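# Rack the bench rod in the cabinet, add the part

## Task

Pick up the rod lying on the bench and set it in the cabinet's rack so it runs straight across, parallel to and between the two rods already there, with each end seated in a notch of the rails. After that, place the part on the same rack. The fog collector has to be upright at the finish, and both hands must have released everything.

## Robot and tools

Robot: two arms, left_arm and right_arm, each ending in a five-finger hand. right_arm has a right hand; left_arm has a mirrored left hand. Base positions in the scene frame: left_arm (+0.023, +0.264, +0.032) m, right_arm (-0.019, -0.353, +0.042) m, each turned very slightly about z.

Frames. Scene frame: origin at table-top height midway between the nominal bases, +z up, +x out over the table, left_arm toward +y. Fixed cameras and the table use the scene frame. Reported hand poses, Hand targets and wrist-camera poses are in each arm's own base frame. Pose offsets in commands run along the current Hand target's own axes. The hand point sits 0.15 m out from the wrist face along the fingers and 0.05 m in front of the palm. Its +z runs along straight fingers, +y points out of the palm, +x crosses the palm away from the thumb on the right hand and toward the thumb on the left hand. Straight fingertips reach 0.06-0.07 m past the point; a wrist bracket on the little-finger side can strike objects.

Row layout (used by execute_actions and move): 28 numbers, each in [-1, 1], always filled for both arms. Left arm first: dx, dy, dz, rx, ry, rz, then little, ring, middle, index, thumb_bend, thumb_turn, force_limit, speed; then the same 14 for the right arm. The six pose numbers are an offset, not a pose: they are measured from that arm's Hand target as it stood when the action or move began, in that target's axes; 1.0 equals 0.6 m or 180 degrees, and rx, ry, rz form one rotation vector. Sending six zeros re-requests the current Hand target. Finger targets: +1 open/straight, -1 curled. thumb_bend +1 straight, -1 fully bent; thumb_turn +1 beside the palm, -1 opposite the fingers. force_limit maps -1 to about 0 N and +1 to 10 N (thumb motors 15 N). speed rises from near zero at -1 to full at +0.48 and above. For a soft grip use speed -0.94 or lower. With the thumb turned in front, the hand grasps objects roughly 0.035-0.065 m thick, handles down to about 0.025 m. To leave a hand unchanged, resend its last eight executed numbers; if nothing was sent to it yet, send its hand_measured six values plus hand_force_limit and hand_speed.

execute_actions: actions is a list of actions; each action is up to 15 rows, one per 1/30 s step, and a short table holds its final row to fill 15 steps (one action = 0.5 s). Every row is counted from the action's starting Hand target, not from the previous row. cameras: list of names, ["all"], or []; images return only when requested or when actions is empty.

move: target is one 28-number row or up to 15 rows; all rows are offsets from the same starting Hand targets. speed is path top speed in m/s (0.002 to 4.3, default 0.25; turning capped at twice that in rad/s), one value or one per target. blend in m rounds corners between listed targets (0 = stop at each). blocking=false returns after about 0.5 s while motion continues. A move lasts 0.5 to 10 s and does not avoid obstacles or the other arm. Its result adds a move: line with the ending (done, off_target, moving, held, fault) and limits (paced = pose clipped, held = steps withheld).

wait: seconds 0 to 10; arms keep their last command. stop: brakes a running move. zoom_image: camera (cam_head_left, cam_head_right, cam_high, cam_left_wrist, cam_right_wrist) and region [x0, y0, x1, y1] in pixels of the latest 896x504 image, at most 504 per side. show_instructions: reference pages. finished_scene: scene number (1 or 2), irreversible.

Results: end_effector_position (m) and end_effector_quat_wxyz per arm in its base frame; Hand target (the last commanded pose after clipping, origin of the next offsets); joint positions, velocities (omitted or "within noise" when still) and torques (include arm weight, noisy). hand_measured, hand_stopped_by (moving, target, force, stalled, fault) and hand_load_n follow the six-motor order; load is positive when the finger is pushed open, and a lost grip shows as load near 0. MOTOR HOT appears from 85 °C; at 100 °C an OVER-TEMPERATURE FAULT drops that arm for 30-60 s or more.

Behaviour to expect: each step, commanded orientation is limited to 40 degrees from the measured one. Hands often rest 1-3 cm (sometimes 5 cm) below command from friction and weight; a further action re-requests the target, and a remaining gap can be sent as an extra offset. A blocked arm keeps pushing until commanded back past its hand point. Fingers keep moving after an action ends and lock at target or force_limit; to tighten, raise force_limit and send a target more closed than hand_measured; to loosen, send one more open.

Avoid: dropping things or releasing moving parts, knocking anything off the table, fast contacts or hard presses on fixed or heavy objects, the two hands touching or squeezing each other, overloading fingers with heavy or swinging loads, paths close to an arm's own base, and long stretched-out holds that heat motors. Loose objects may get brief outside nudges.

Each tool is called after "Emit:" in YAML: its name, and indented under it one key for each argument.

Reference images:

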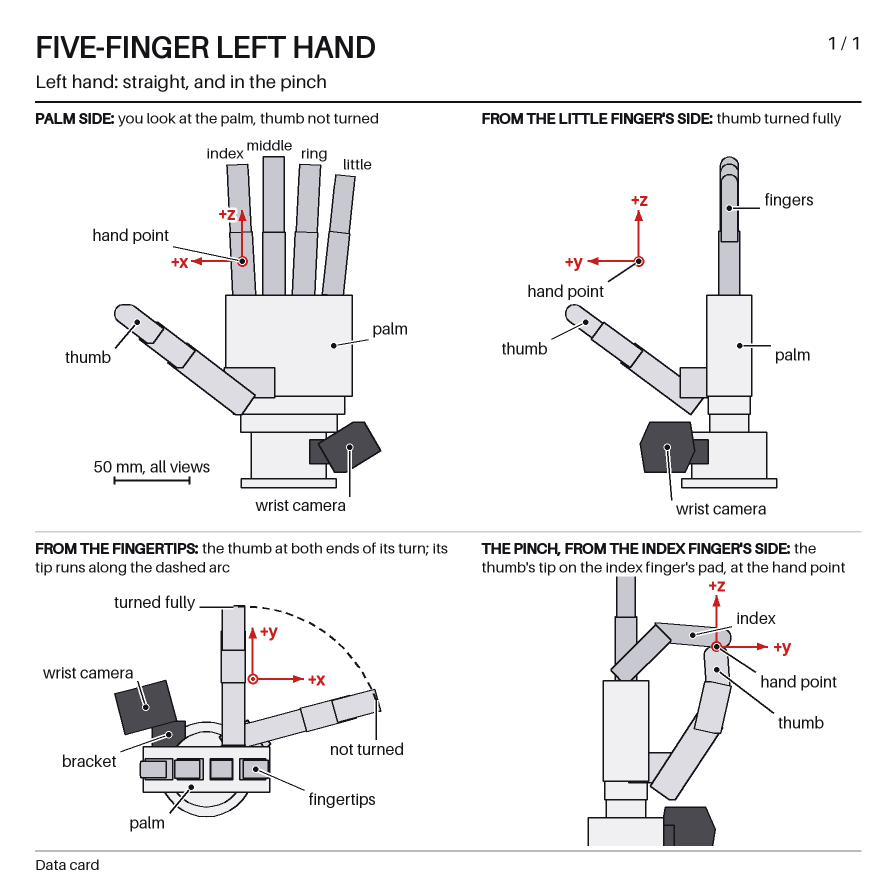

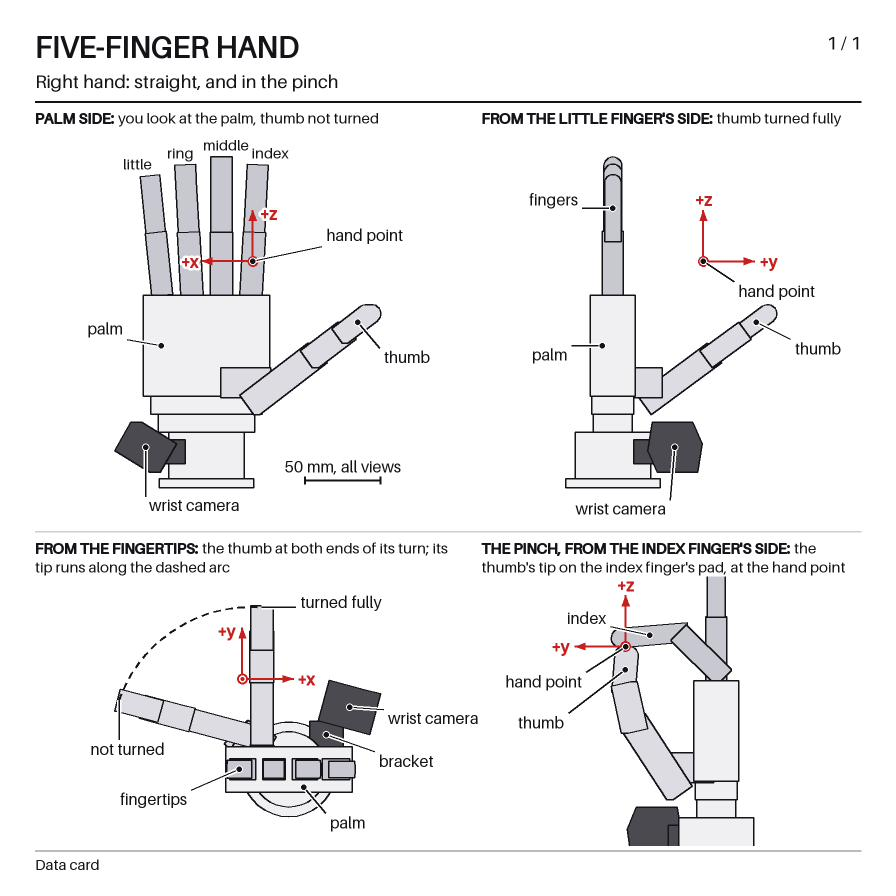

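## Session

Emit:
execute_actions:
  actions: []

Scene clock: 0.00 s.
left_arm: end_effector_position=(+0.2662, -0.0466, +0.3649) hand_measured=(+1.000, +1.000, +1.000, +1.000, +1.000, +1.000) hand_load_n=(-0.5, +0.0, +0.0, +0.0, +0.0, +0.0) hand_stopped_by=(target, target, target, target, target, target) hand_force_limit=0.00 hand_speed=-0.80 end_effector_quat_wxyz=(+0.163, +0.933, -0.105, +0.302) | right_arm: end_effector_position=(+0.5709, +0.1705, +0.2072) hand_measured=(+1.000, +1.000, +1.000, +1.000, +1.000, +1.000) hand_load_n=(+0.0, +0.0, +0.0, +0.0, +0.0, +0.5) hand_stopped_by=(target, target, target, target, target, target) hand_force_limit=0.00 hand_speed=-0.80 end_effector_quat_wxyz=(+0.028, -0.067, +0.996, -0.053)
Joint positions: left_arm=[0.493 0.735 1.04 -1.509 0.613 -0.971] | right_arm=[0.233 1.777 1.756 -1.511 0.114 1.668]
Joint velocities: within noise
Joint torques (N m): no reading
Heat: left arm: hottest elbow 40 °C; right arm: hottest elbow 41 °C.
Hand target: left_arm +0.2678, -0.0457, +0.3746; +0.157, +0.931, -0.108, +0.311 | right_arm +0.5782, +0.1722, +0.2257; +0.048, -0.066, +0.995, -0.050
camera_calibration:
cam_left_wrist: T_world_to_cam=[[0.484952, 0.872147, -0.0646592, -0.066141], [0.343691, -0.122076, 0.931114, -0.434202], [0.804176, -0.473768, -0.35895, 0.00388635], [0, 0, 0, 1]] pos_world=[0.178181, 0.00652016, 0.40141]
cam_right_wrist: T_world_to_cam=[[-0.415857, 0.901161, -0.122357, 0.105289], [0.739123, 0.413297, 0.531867, -0.603267], [0.529868, 0.130744, -0.837941, -0.0380521], [0, 0, 0, 1]] pos_world=[0.509837, 0.159421, 0.301856]

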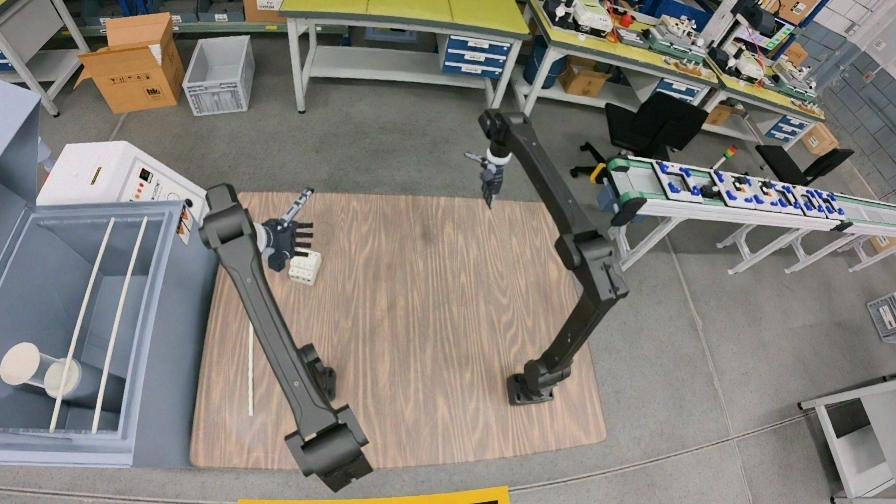

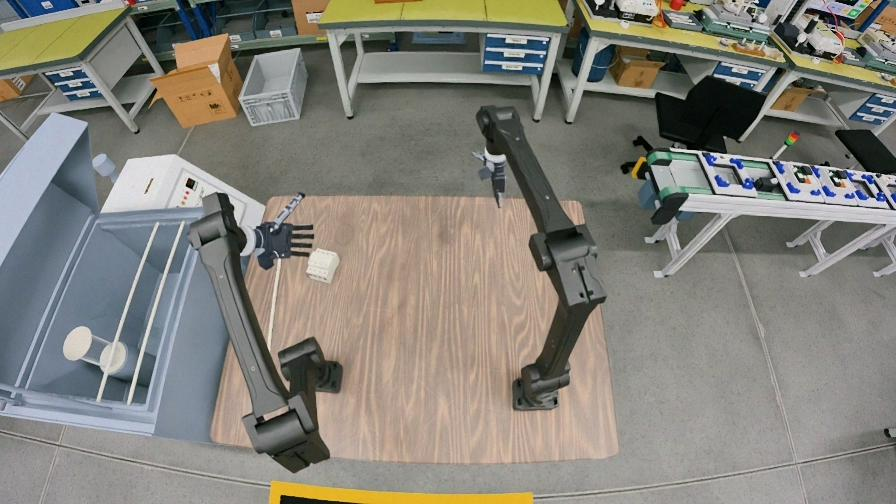

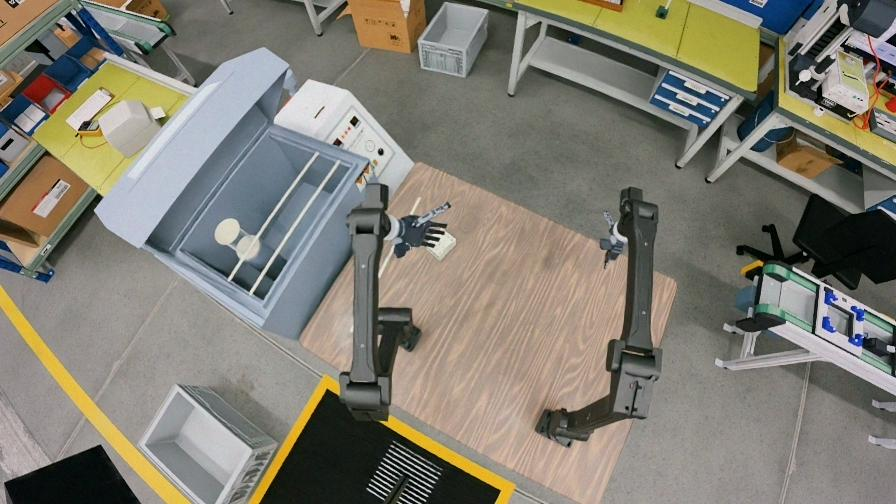

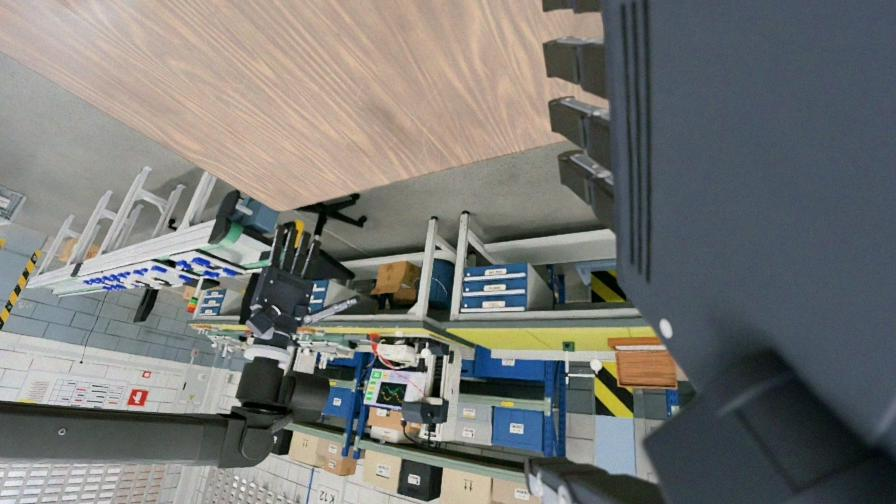

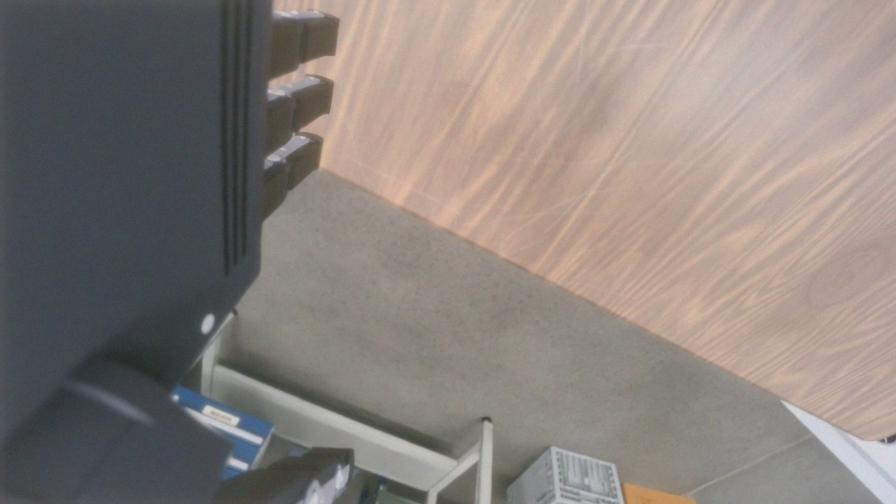

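Emit:
move:
  target: [-0.31,-0.4118,0.0115,0.3756,-0.2321,0.0013,-0.15,-0.15,1,-0.15,0.6,-1,0,0.2, 0,0,0,0,0,0,1,1,1,1,1,1,0,-0.8]
  speed: 0.3
  cameras: ["cam_left_wrist","cam_head_left","cam_head_right"]

Scene clock: 20.23 s.
left_arm: end_effector_position=(+0.1957, +0.1991, +0.2002) hand_measured=(-0.150, -0.150, +1.000, -0.150, +0.600, -1.000) hand_load_n=(+0.0, +0.0, +0.0, +0.0, +0.0, +0.0) hand_stopped_by=(target, target, target, target, target, target) hand_force_limit=0.00 hand_speed=0.20 end_effector_quat_wxyz=(-0.420, +0.907, +0.029, -0.018) | right_arm: end_effector_position=(+0.5709, +0.1705, +0.2072) hand_measured=(+1.000, +1.000, +1.000, +1.000, +1.000, +1.000) hand_load_n=(+0.0, +0.0, +0.0, +0.0, +0.0, +0.0) hand_stopped_by=(target, target, target, target, target, target) hand_force_limit=0.00 hand_speed=-0.80 end_effector_quat_wxyz=(+0.028, -0.067, +0.996, -0.053)
Joint positions: left_arm=[0.47 0.722 0.741 -1.164 -0.783 -0.987] | right_arm=[0.233 1.777 1.756 -1.511 0.114 1.668]
Joint torques (N m): left_arm=[0.5 -1.85 9.48 1.37 -0.7 -0.08] | right_arm=[3.55 -16.5 9.28 0.38 0.19 0.01]
Heat: left arm: hottest elbow 42 °C; right arm: hottest elbow 45 °C.
Hand target: left_arm +0.1997, +0.2003, +0.1997; -0.423, +0.906, +0.032, -0.015 | right_arm +0.5782, +0.1722, +0.2257; +0.048, -0.066, +0.995, -0.050
Off the commanded pose: left_arm 0.004 m, 1 deg | right_arm 0.020 m, 2 deg.
move: off_target (right_arm)
camera_calibration:
cam_left_wrist: T_world_to_cam=[[0.226669, 0.628849, 0.743754, -0.319671], [0.87724, -0.463594, 0.124621, -0.101516], [0.423168, 0.624203, -0.656734, 0.0334496], [0, 0, 0, 1]] pos_world=[0.147359, 0.133084, 0.272375]
Images, in order (width x height): cam_head_left 896x504, cam_head_right 896x504, cam_left_wrist 896x504.

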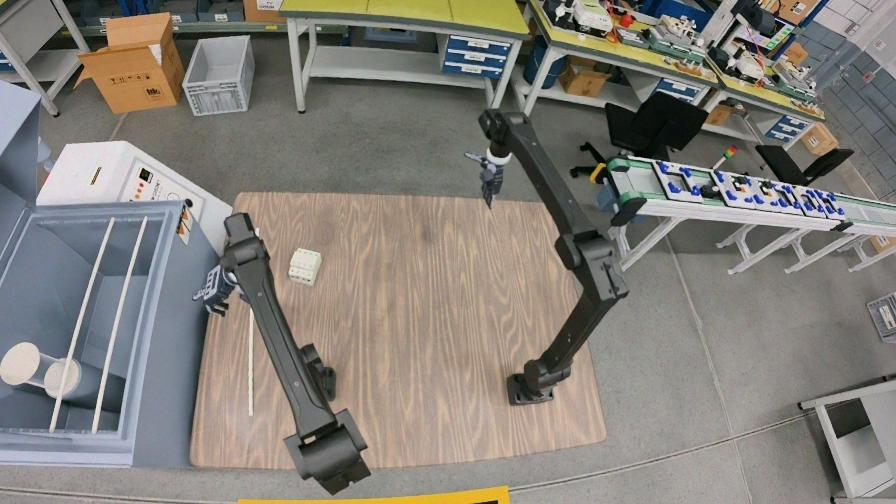

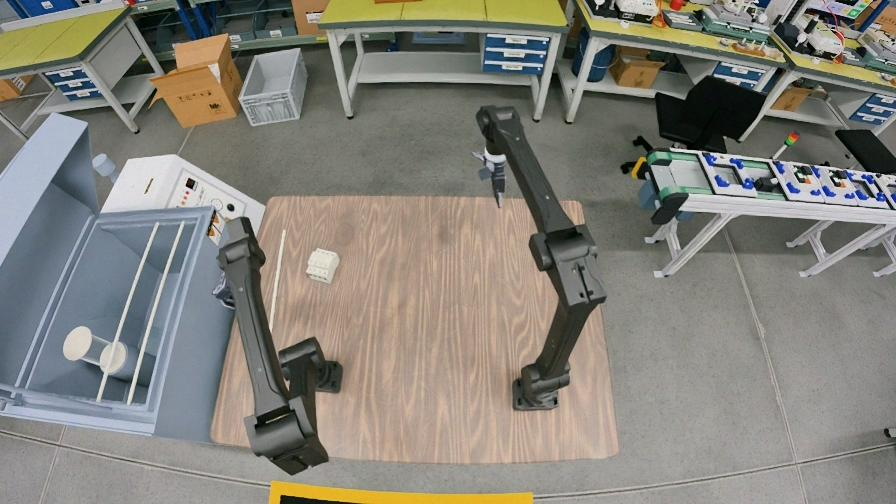

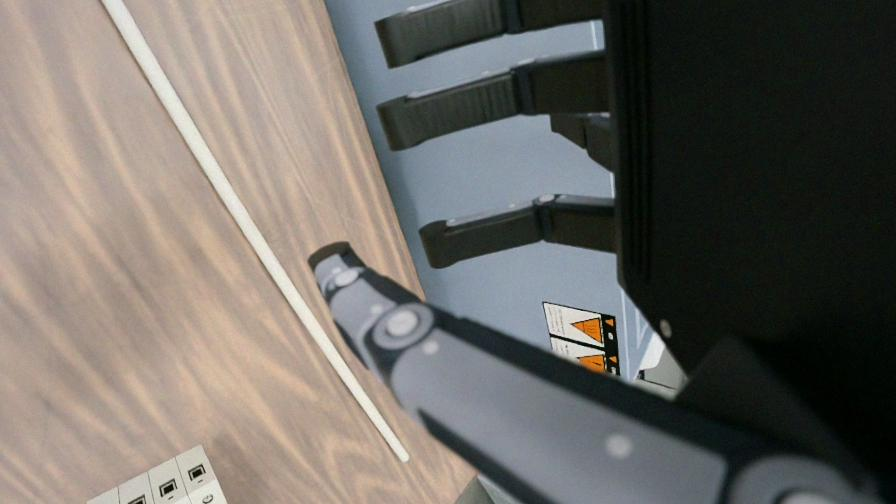

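Emit:
move:
  target: [0.3348,0.1213,0.1148,0,-0.0106,-0.0089,-0.15,-0.15,1,-0.15,0.6,-1,0,0.2, 0,0,0,0,0,0,1,1,1,1,1,1,0,-0.8]
  speed: 0.25
  cameras: ["cam_left_wrist"]

Scene clock: 40.40 s.
left_arm: end_effector_position=(+0.3793, +0.2145, +0.0882) hand_measured=(-0.150, -0.150, +1.000, -0.150, +0.600, -1.000) hand_load_n=(+0.0, +0.0, +0.0, +0.0, +0.0, +0.0) hand_stopped_by=(target, target, target, target, target, target) hand_force_limit=0.00 hand_speed=0.20 end_effector_quat_wxyz=(-0.417, +0.907, +0.040, -0.043) | right_arm: end_effector_position=(+0.5709, +0.1705, +0.2072) hand_measured=(+1.000, +1.000, +1.000, +1.000, +1.000, +1.000) hand_load_n=(+0.0, +0.0, +0.0, +0.0, +0.0, +0.0) hand_stopped_by=(target, target, target, target, target, target) hand_force_limit=0.00 hand_speed=-0.80 end_effector_quat_wxyz=(+0.028, -0.067, +0.996, -0.053)
Joint positions: left_arm=[0.277 1.427 0.935 -0.927 -0.855 -1.313] | right_arm=[0.233 1.777 1.756 -1.511 0.114 1.668]
Joint torques (N m): left_arm=[0.5 -9.11 11.07 1.03 -0.8 -0.11] | right_arm=[2.84 -16.03 9.2 0.09 0.22 0.02]
Heat: left arm: hottest elbow 43 °C; right arm: hottest elbow 47 °C.
Hand target: left_arm +0.3997, +0.2203, +0.0998; -0.422, +0.905, +0.051, -0.024 | right_arm +0.5782, +0.1722, +0.2257; +0.048, -0.066, +0.995, -0.050
Off the commanded pose: left_arm 0.024 m, 3 deg | right_arm 0.020 m, 2 deg.
move: off_target (left_arm, right_arm)
camera_calibration:
cam_left_wrist: T_world_to_cam=[[0.227557, 0.643974, 0.730421, -0.290134], [0.898858, -0.427416, 0.0967975, -0.254998], [0.374528, 0.634518, -0.676103, -0.109508], [0, 0, 0, 1]] pos_world=[0.336243, 0.147334, 0.162565]
Images, in order (width x height): cam_left_wrist 896x504.

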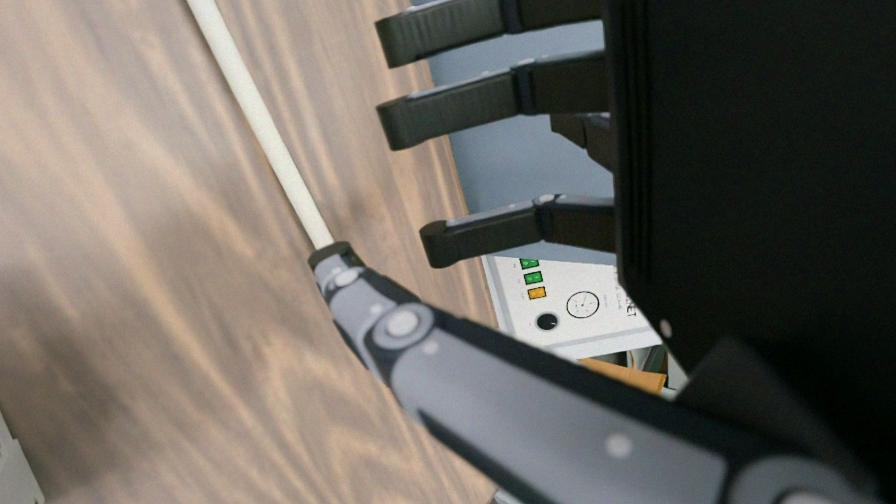

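Emit:
zoom_image:
  camera: "cam_left_wrist"
  region: [280, 220, 520, 504]

Scaled by 1.775 from the camera's 896x504 image, which has a finer 1280x720 frame.

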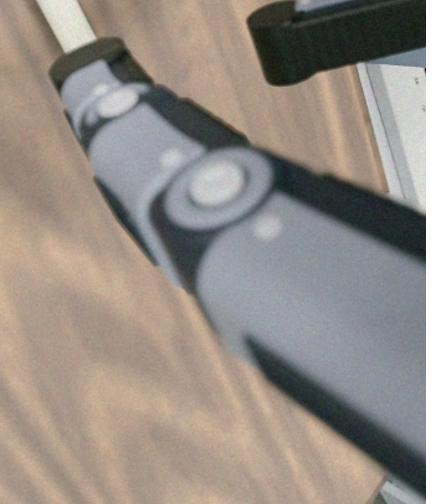

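Emit:
execute_actions:
  actions:
    - [[0,0,0,0,0,0,-0.15,-0.15,1,-0.15,1,0.3,0,0.48, 0,0,0,0,0,0,1,1,1,1,1,1,0,-0.8]]
  cameras: ["cam_left_wrist"]

Scene clock: 57.20 s.
left_arm: end_effector_position=(+0.3793, +0.2146, +0.0882) hand_measured=(-0.150, -0.150, +1.000, -0.150, +1.000, +0.300) hand_load_n=(+0.5, +0.0, +0.0, +0.0, +0.0, +0.0) hand_stopped_by=(target, target, target, target, target, target) hand_force_limit=0.00 hand_speed=0.48 end_effector_quat_wxyz=(-0.417, +0.907, +0.040, -0.043) | right_arm: end_effector_position=(+0.5709, +0.1705, +0.2072) hand_measured=(+1.000, +1.000, +1.000, +1.000, +1.000, +1.000) hand_load_n=(+0.0, +0.0, +0.0, +0.0, +0.0, +0.0) hand_stopped_by=(target, target, target, target, target, target) hand_force_limit=0.00 hand_speed=-0.80 end_effector_quat_wxyz=(+0.028, -0.067, +0.996, -0.053)
Joint positions: left_arm=[0.277 1.427 0.935 -0.927 -0.855 -1.313] | right_arm=[0.233 1.777 1.756 -1.511 0.114 1.668]
Joint torques (N m): left_arm=[0.85 -9.47 11.08 1.1 -0.82 -0.09] | right_arm=[3.78 -16.73 9.13 0.47 0.14 0]
Heat: left arm: hottest elbow 47 °C; right arm: hottest elbow 48 °C.
Hand target: left_arm +0.3997, +0.2204, +0.0998; -0.422, +0.905, +0.051, -0.024 | right_arm +0.5782, +0.1722, +0.2257; +0.048, -0.066, +0.995, -0.050
Off the commanded pose: left_arm 0.024 m, 3 deg | right_arm 0.020 m, 2 deg.
camera_calibration:
cam_left_wrist: T_world_to_cam=[[0.226894, 0.643733, 0.73084, -0.289947], [0.899022, -0.42702, 0.097018, -0.255145], [0.374537, 0.635029, -0.675618, -0.109664], [0, 0, 0, 1]] pos_world=[0.336242, 0.147336, 0.162568]
Images, in order (width x height): cam_left_wrist 896x504.

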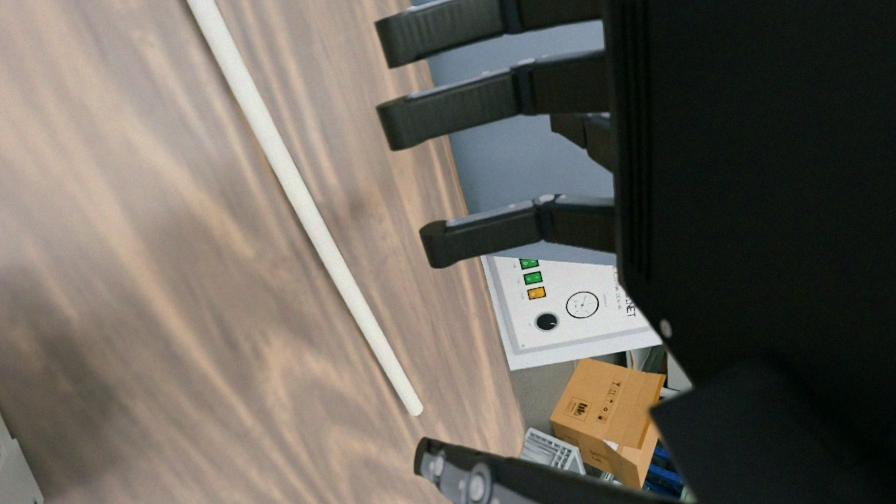

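Emit:
move:
  target: [-0.236,0.0382,0.0707,0,0,0,-0.15,-0.15,1,-0.15,0.6,-1,0,0.48, 0,0,0,0,0,0,1,1,1,1,1,1,0,-0.8]
  speed: 0.2
  cameras: ["cam_left_wrist"]

Emit:
zoom_image:
  camera: "cam_left_wrist"
  region: [130, 30, 430, 300]

Scene clock: 74.33 s.
left_arm: end_effector_position=(+0.2570, +0.2204, +0.0538) hand_measured=(-0.150, -0.150, +1.000, -0.150, +0.600, -1.000) hand_load_n=(+0.0, +0.0, +0.0, +0.0, +0.0, +0.0) hand_stopped_by=(target, target, target, target, target, target) hand_force_limit=0.00 hand_speed=0.48 end_effector_quat_wxyz=(-0.422, +0.905, +0.050, -0.028) | right_arm: end_effector_position=(+0.5709, +0.1705, +0.2072) hand_measured=(+1.000, +1.000, +1.000, +1.000, +1.000, +1.000) hand_load_n=(+0.0, +0.0, +0.5, +0.0, +0.0, +0.0) hand_stopped_by=(target, target, target, target, target, target) hand_force_limit=0.00 hand_speed=-0.80 end_effector_quat_wxyz=(+0.028, -0.067, +0.996, -0.053)
Joint positions: left_arm=[0.423 1.118 0.548 -0.661 -0.82 -1.109] | right_arm=[0.233 1.777 1.756 -1.511 0.114 1.668]
Joint torques (N m): left_arm=[1.14 -6.3 7.57 1.29 -0.45 0.09] | right_arm=[3.96 -15.97 9.21 0.08 0.15 0.02]
Heat: left arm: hottest elbow 49 °C; right arm: hottest elbow 48 °C.
Hand target: left_arm +0.2570, +0.2220, +0.0550; -0.422, +0.905, +0.051, -0.024 | right_arm +0.5782, +0.1722, +0.2257; +0.048, -0.066, +0.995, -0.050
Off the commanded pose: left_arm 0.002 m, 1 deg | right_arm 0.020 m, 2 deg.
move: off_target (right_arm)
camera_calibration:
cam_left_wrist: T_world_to_cam=[[0.198253, 0.635849, 0.745917, -0.232527], [0.897399, -0.423801, 0.122749, -0.141076], [0.39417, 0.64505, -0.65463, -0.0992459], [0, 0, 0, 1]] pos_world=[0.21182, 0.152082, 0.125793]
Images, in order (width x height): cam_left_wrist 896x504.

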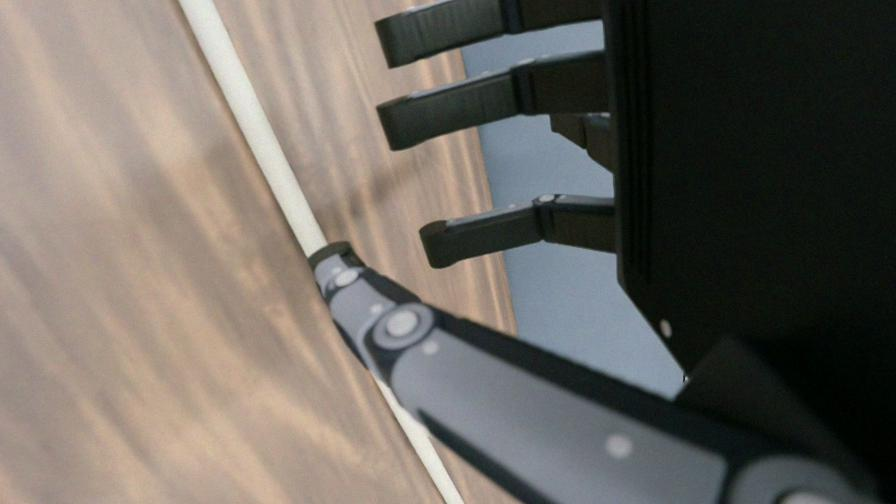

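Scaled by 1.680 from the camera's 896x504 image, which has a finer 1280x720 frame.

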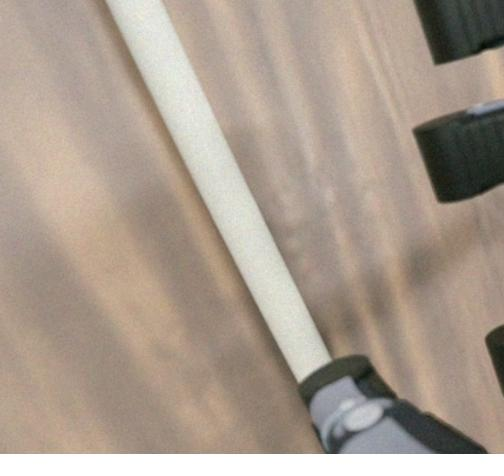

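Emit:
move:
  target: [0.001,0.0477,0.0508,0,0,0,-0.15,-0.15,1,-0.15,0.6,-1,0,0.48, 0,0,0,0,0,0,1,1,1,1,1,1,0,-0.8]
  speed: 0.08
  cameras: ["cam_left_wrist"]

Emit:
zoom_image:
  camera: "cam_left_wrist"
  region: [180, 30, 480, 300]

Scene clock: 83.13 s.
left_arm: end_effector_position=(+0.2581, +0.2256, +0.0170) hand_measured=(-0.150, -0.150, +1.000, -0.150, +0.600, -1.000) hand_load_n=(+0.0, +0.0, +0.0, +0.0, +0.0, +0.0) hand_stopped_by=(target, target, target, target, target, target) hand_force_limit=0.00 hand_speed=0.48 end_effector_quat_wxyz=(-0.424, +0.904, +0.053, -0.021) | right_arm: end_effector_position=(+0.5709, +0.1705, +0.2072) hand_measured=(+1.000, +1.000, +1.000, +1.000, +1.000, +1.000) hand_load_n=(+0.5, +0.0, +0.0, +0.0, +0.0, -0.5) hand_stopped_by=(target, target, target, target, target, target) hand_force_limit=0.00 hand_speed=-0.80 end_effector_quat_wxyz=(+0.028, -0.067, +0.996, -0.053)
Joint positions: left_arm=[0.44 1.206 0.484 -0.476 -0.814 -1.086] | right_arm=[0.233 1.777 1.756 -1.511 0.114 1.668]
Joint torques (N m): left_arm=[1.38 -5.07 6.86 1.32 -0.45 0.06] | right_arm=[2.61 -16.85 9.16 0.24 0.23 -0.01]
Heat: left arm: hottest elbow 48 °C; right arm: hottest elbow 49 °C.
Hand target: left_arm +0.2572, +0.2271, +0.0135; -0.422, +0.905, +0.051, -0.024 | right_arm +0.5782, +0.1722, +0.2257; +0.048, -0.066, +0.995, -0.050
Off the commanded pose: left_arm 0.004 m, 0 deg | right_arm 0.020 m, 2 deg.
move: off_target (right_arm)
camera_calibration:
cam_left_wrist: T_world_to_cam=[[0.187232, 0.630978, 0.752868, -0.204731], [0.895299, -0.424983, 0.133524, -0.134688], [0.404207, 0.649043, -0.644485, -0.130747], [0, 0, 0, 1]] pos_world=[0.211767, 0.156801, 0.0878548]
Images, in order (width x height): cam_left_wrist 896x504.

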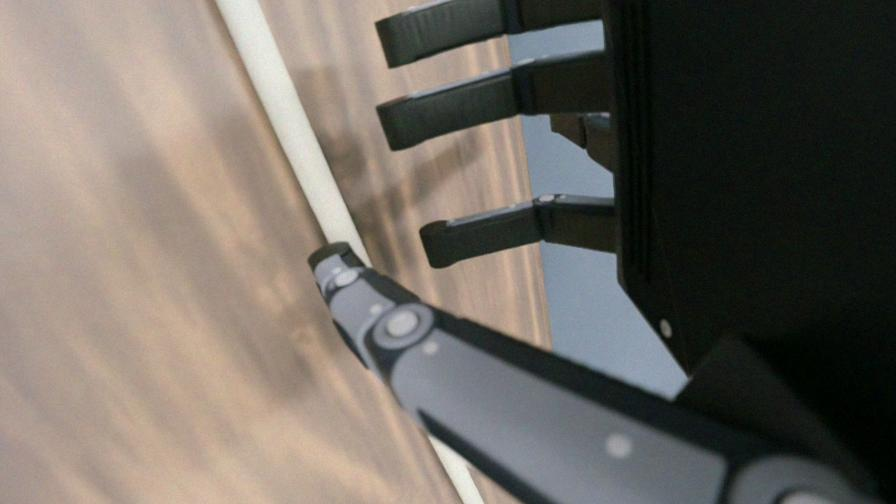

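Scaled by 1.680 from the camera's 896x504 image, which has a finer 1280x720 frame.

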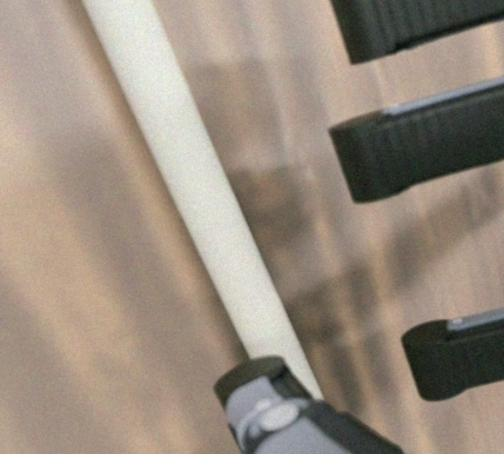

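Emit:
move:
  target: [0,0.0135,0.0125,0,0,0,-0.15,-0.15,1,-0.15,0.6,-1,0,0.48, 0,0,0,0,0,0,1,1,1,1,1,1,0,-0.8]
  speed: 0.06
  cameras: ["cam_left_wrist"]

Emit:
zoom_image:
  camera: "cam_left_wrist"
  region: [220, 30, 520, 300]

Scene clock: 89.90 s.
left_arm: end_effector_position=(+0.2585, +0.2263, +0.0062) hand_measured=(-0.150, -0.150, +1.000, -0.150, +0.600, -1.000) hand_load_n=(+0.0, +0.0, +0.0, +0.0, +0.0, +0.0) hand_stopped_by=(target, target, target, target, target, target) hand_force_limit=0.00 hand_speed=0.48 end_effector_quat_wxyz=(-0.424, +0.904, +0.053, -0.021) | right_arm: end_effector_position=(+0.5709, +0.1705, +0.2072) hand_measured=(+1.000, +1.000, +1.000, +1.000, +1.000, +1.000) hand_load_n=(+0.0, +0.5, +0.0, +0.0, -0.5, +0.0) hand_stopped_by=(target, target, target, target, target, target) hand_force_limit=0.00 hand_speed=-0.80 end_effector_quat_wxyz=(+0.028, -0.067, +0.996, -0.053)
Joint positions: left_arm=[0.442 1.238 0.47 -0.427 -0.813 -1.082] | right_arm=[0.233 1.777 1.756 -1.511 0.114 1.668]
Joint torques (N m): left_arm=[1.14 -5.6 6.64 1.37 -0.46 0.11] | right_arm=[3.43 -15.27 9.28 0.24 0.18 0.01]
Heat: left arm: hottest elbow 47 °C; right arm: hottest elbow 49 °C.
Hand target: left_arm +0.2571, +0.2276, +0.0024; -0.422, +0.905, +0.051, -0.024 | right_arm +0.5782, +0.1722, +0.2257; +0.048, -0.066, +0.995, -0.050
Off the commanded pose: left_arm 0.004 m, 0 deg | right_arm 0.020 m, 2 deg.
move: off_target (right_arm)
camera_calibration:
cam_left_wrist: T_world_to_cam=[[0.187177, 0.630751, 0.753072, -0.197131], [0.895124, -0.425288, 0.133724, -0.133108], [0.404619, 0.649063, -0.644205, -0.13846], [0, 0, 0, 1]] pos_world=[0.21207, 0.157601, 0.0770566]
Images, in order (width x height): cam_left_wrist 896x504.

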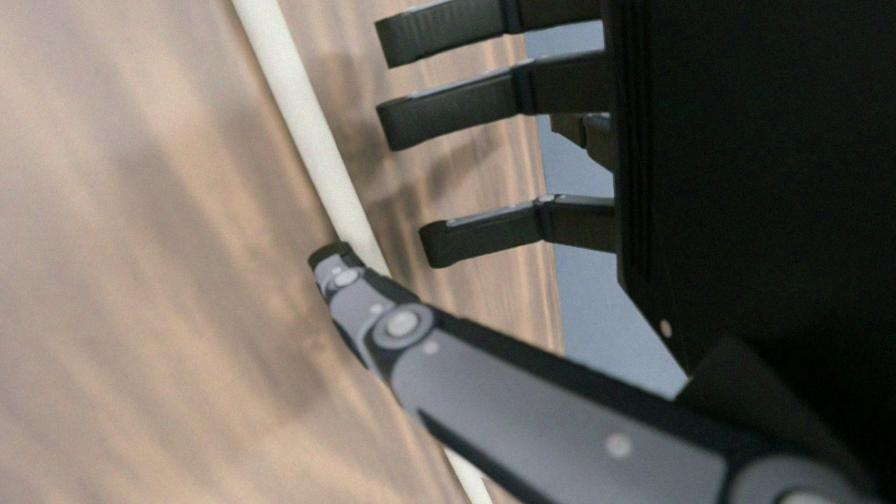

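Scaled by 1.680 from the camera's 896x504 image, which has a finer 1280x720 frame.

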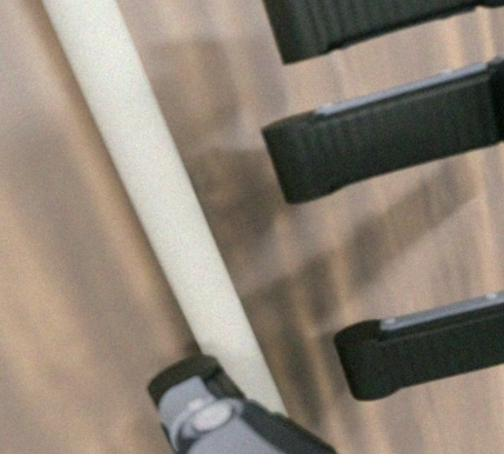

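Emit:
move:
  target: [0,0.0167,0.0151,0,0,0,-0.25,-0.25,1,-0.25,0.5,-1,0,0.0, 0,0,0,0,0,0,1,1,1,1,1,1,0,-0.8]
  speed: 0.06
  cameras: ["cam_left_wrist"]

Emit:
zoom_image:
  camera: "cam_left_wrist"
  region: [220, 30, 520, 300]

Scene clock: 100.90 s.
left_arm: end_effector_position=(+0.2586, +0.2270, -0.0070) hand_measured=(-0.250, -0.250, +1.000, -0.250, +0.500, -1.000) hand_load_n=(+0.0, +0.0, +0.0, +0.0, +0.0, -0.5) hand_stopped_by=(target, target, target, target, target, target) hand_force_limit=0.00 hand_speed=0.00 end_effector_quat_wxyz=(-0.424, +0.904, +0.052, -0.021) | right_arm: end_effector_position=(+0.5709, +0.1705, +0.2072) hand_measured=(+1.000, +1.000, +1.000, +1.000, +1.000, +1.000) hand_load_n=(+0.5, +0.0, +0.0, -0.5, +0.0, +0.0) hand_stopped_by=(target, target, target, target, target, target) hand_force_limit=0.00 hand_speed=-0.80 end_effector_quat_wxyz=(+0.028, -0.067, +0.996, -0.053)
Joint positions: left_arm=[0.444 1.281 0.455 -0.367 -0.812 -1.077] | right_arm=[0.233 1.777 1.756 -1.511 0.114 1.668]
Joint torques (N m): left_arm=[1.32 -5.54 6.11 1.48 -0.47 0.06] | right_arm=[2.84 -16.21 9.28 0.34 0.14 0.01]
Heat: left arm: hottest elbow 46 °C; right arm: hottest elbow 49 °C.
Hand target: left_arm +0.2571, +0.2281, -0.0111; -0.422, +0.905, +0.051, -0.024 | right_arm +0.5782, +0.1722, +0.2257; +0.048, -0.066, +0.995, -0.050
Off the commanded pose: left_arm 0.004 m, 0 deg | right_arm 0.020 m, 2 deg.
move: off_target (right_arm)
camera_calibration:
cam_left_wrist: T_world_to_cam=[[0.189632, 0.630487, 0.752679, -0.188119], [0.894572, -0.426916, 0.132227, -0.130759], [0.404698, 0.648251, -0.644973, -0.14734], [0, 0, 0, 1]] pos_world=[0.212275, 0.158297, 0.0638528]
Images, in order (width x height): cam_left_wrist 896x504.

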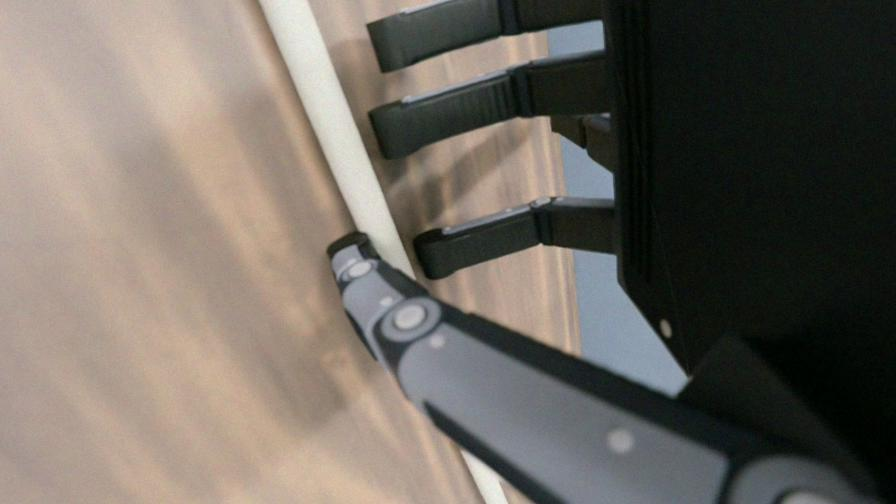

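Scaled by 1.680 from the camera's 896x504 image, which has a finer 1280x720 frame.

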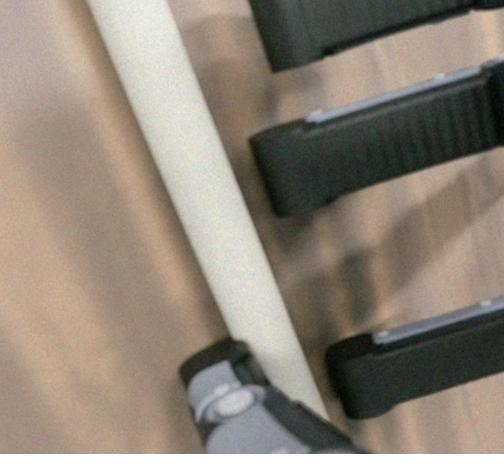

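Emit:
move:
  target: [0,0.0064,0.0054,0,0,0,-0.25,-0.25,1,-0.25,0.5,-1,0,0.0, 0,0,0,0,0,0,1,1,1,1,1,1,0,-0.8]
  speed: 0.04
  cameras: ["cam_left_wrist"]

Emit:
zoom_image:
  camera: "cam_left_wrist"
  region: [220, 30, 520, 300]

Scene clock: 105.57 s.
left_arm: end_effector_position=(+0.2593, +0.2273, -0.0075) hand_measured=(-0.250, -0.250, +1.000, -0.250, +0.500, -1.000) hand_load_n=(+0.0, +0.0, -0.5, +0.0, +1.5, -3.5) hand_stopped_by=(target, target, target, target, target, target) hand_force_limit=0.00 hand_speed=0.00 end_effector_quat_wxyz=(-0.425, +0.904, +0.048, -0.021) | right_arm: end_effector_position=(+0.5709, +0.1705, +0.2072) hand_measured=(+1.000, +1.000, +1.000, +1.000, +1.000, +1.000) hand_load_n=(+0.0, +0.0, +0.0, +0.0, +0.0, +0.0) hand_stopped_by=(target, target, target, target, target, target) hand_force_limit=0.00 hand_speed=-0.80 end_effector_quat_wxyz=(+0.028, -0.067, +0.996, -0.053)
Joint positions: left_arm=[0.444 1.283 0.453 -0.356 -0.812 -1.065] | right_arm=[0.233 1.777 1.756 -1.511 0.114 1.668]
Joint torques (N m): left_arm=[1.08 -4.54 5.83 1.87 -0.47 -0.08] | right_arm=[3.43 -16.5 9.24 0.35 0.17 0.03]
Heat: left arm: hottest elbow 46 °C; right arm: hottest elbow 49 °C.
Hand target: left_arm +0.2571, +0.2281, -0.0160; -0.422, +0.905, +0.051, -0.024 | right_arm +0.5782, +0.1722, +0.2257; +0.048, -0.066, +0.995, -0.050
Off the commanded pose: left_arm 0.009 m, 1 deg | right_arm 0.020 m, 2 deg.
move: off_target (right_arm)
camera_calibration:
cam_left_wrist: T_world_to_cam=[[0.196695, 0.627405, 0.753442, -0.18918], [0.891587, -0.434155, 0.12877, -0.128778], [0.407902, 0.64643, -0.644782, -0.148516], [0, 0, 0, 1]] pos_world=[0.212607, 0.158788, 0.0633585]
Images, in order (width x height): cam_left_wrist 896x504.

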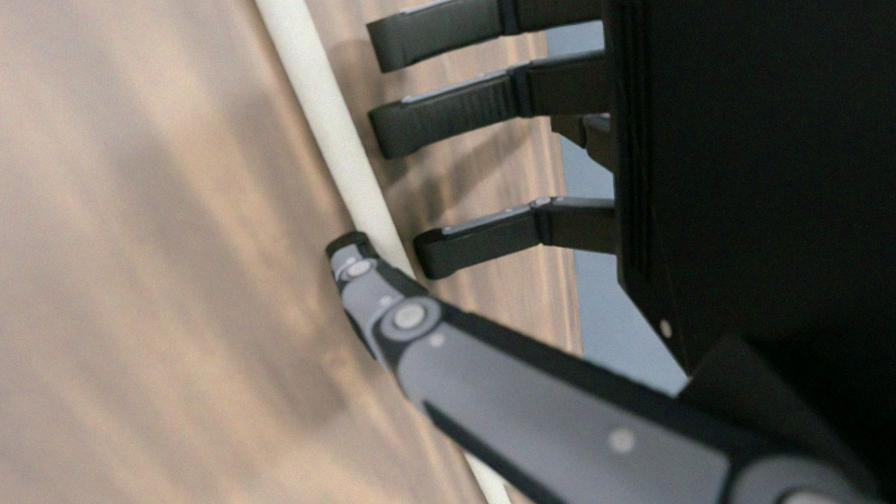

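Scaled by 1.680 from the camera's 896x504 image, which has a finer 1280x720 frame.

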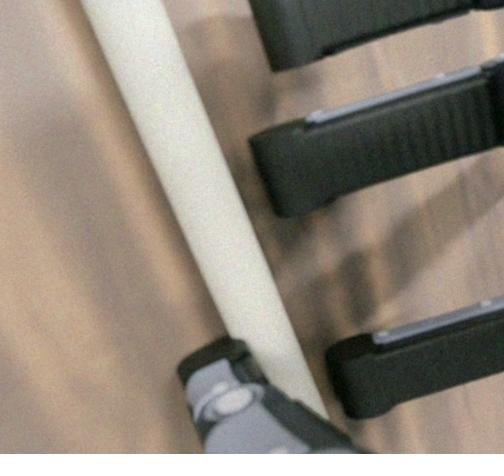

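Emit:
execute_actions:
  actions:
    - [[0,-0.0064,-0.0054,0,0,0,-0.25,-0.25,1,-0.25,0.5,-1,-0.2,-0.75, 0,0,0,0,0,0,1,1,1,1,1,1,0,-0.8]]
    - [[0,0,0,0,0,0,-0.25,-0.25,1,-0.25,0.1,-1,-0.2,-0.75, 0,0,0,0,0,0,1,1,1,1,1,1,0,-0.8]]
    - [[0,0,0,0,0,0,-0.25,-0.25,1,-0.25,0.1,-1,-0.2,-0.75, 0,0,0,0,0,0,1,1,1,1,1,1,0,-0.8]]
    - [[0,0,0,0,0,0,-0.25,-0.25,1,-0.25,0.1,-1,-0.2,-0.75, 0,0,0,0,0,0,1,1,1,1,1,1,0,-0.8]]
  cameras: ["cam_left_wrist"]

Emit:
zoom_image:
  camera: "cam_left_wrist"
  region: [220, 30, 520, 300]

Scene clock: 115.93 s.
left_arm: end_effector_position=(+0.2593, +0.2271, -0.0077) hand_measured=(-0.250, -0.250, +1.000, -0.250, +0.366, -1.000) hand_load_n=(+0.0, +1.5, +0.0, +5.0, +7.5, +0.0) hand_stopped_by=(target, target, target, target, force, target) hand_force_limit=-0.20 hand_speed=-0.75 end_effector_quat_wxyz=(-0.425, +0.904, +0.047, -0.021) | right_arm: end_effector_position=(+0.5709, +0.1705, +0.2072) hand_measured=(+1.000, +1.000, +1.000, +1.000, +1.000, +1.000) hand_load_n=(+0.0, +0.0, +0.0, +0.0, -0.5, +0.0) hand_stopped_by=(target, target, target, target, target, target) hand_force_limit=0.00 hand_speed=-0.80 end_effector_quat_wxyz=(+0.028, -0.067, +0.996, -0.053)
Joint positions: left_arm=[0.444 1.283 0.453 -0.356 -0.811 -1.064] | right_arm=[0.233 1.777 1.756 -1.511 0.114 1.668]
Joint torques (N m): left_arm=[1.14 -5.71 6.27 0.96 -0.53 -0.1] | right_arm=[2.37 -16.44 9.21 0.29 0.17 0.01]
Heat: left arm: hottest elbow 45 °C; right arm: hottest elbow 49 °C.
Hand target: left_arm +0.2571, +0.2281, -0.0110; -0.422, +0.905, +0.051, -0.024 | right_arm +0.5782, +0.1722, +0.2257; +0.048, -0.066, +0.995, -0.050
Off the commanded pose: left_arm 0.004 m, 1 deg | right_arm 0.020 m, 2 deg.
camera_calibration:
cam_left_wrist: T_world_to_cam=[[0.197063, 0.628235, 0.752653, -0.189333], [0.891278, -0.434601, 0.129401, -0.128686], [0.408398, 0.645323, -0.645576, -0.148398], [0, 0, 0, 1]] pos_world=[0.212611, 0.158783, 0.0633519]
Images, in order (width x height): cam_left_wrist 896x504.

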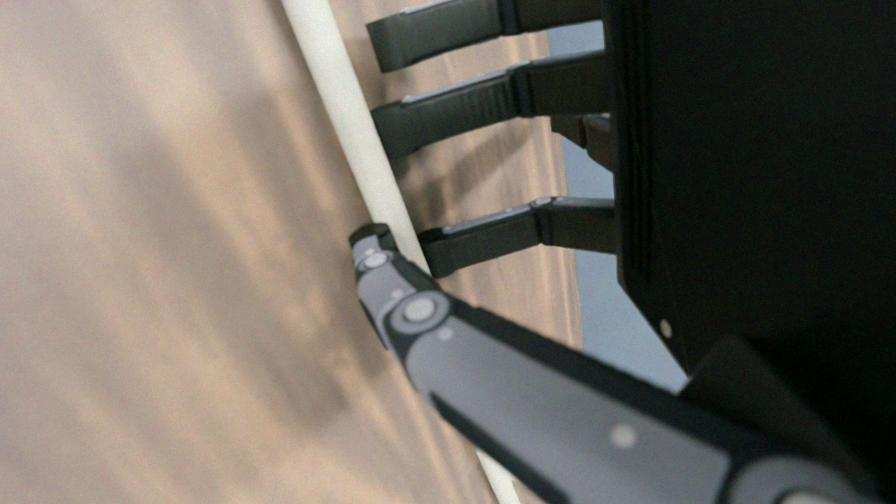

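Scaled by 1.680 from the camera's 896x504 image, which has a finer 1280x720 frame.

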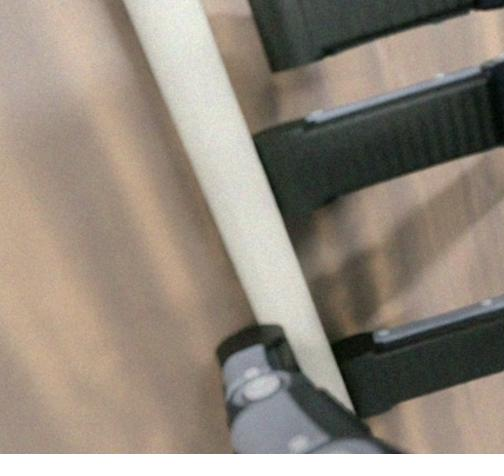

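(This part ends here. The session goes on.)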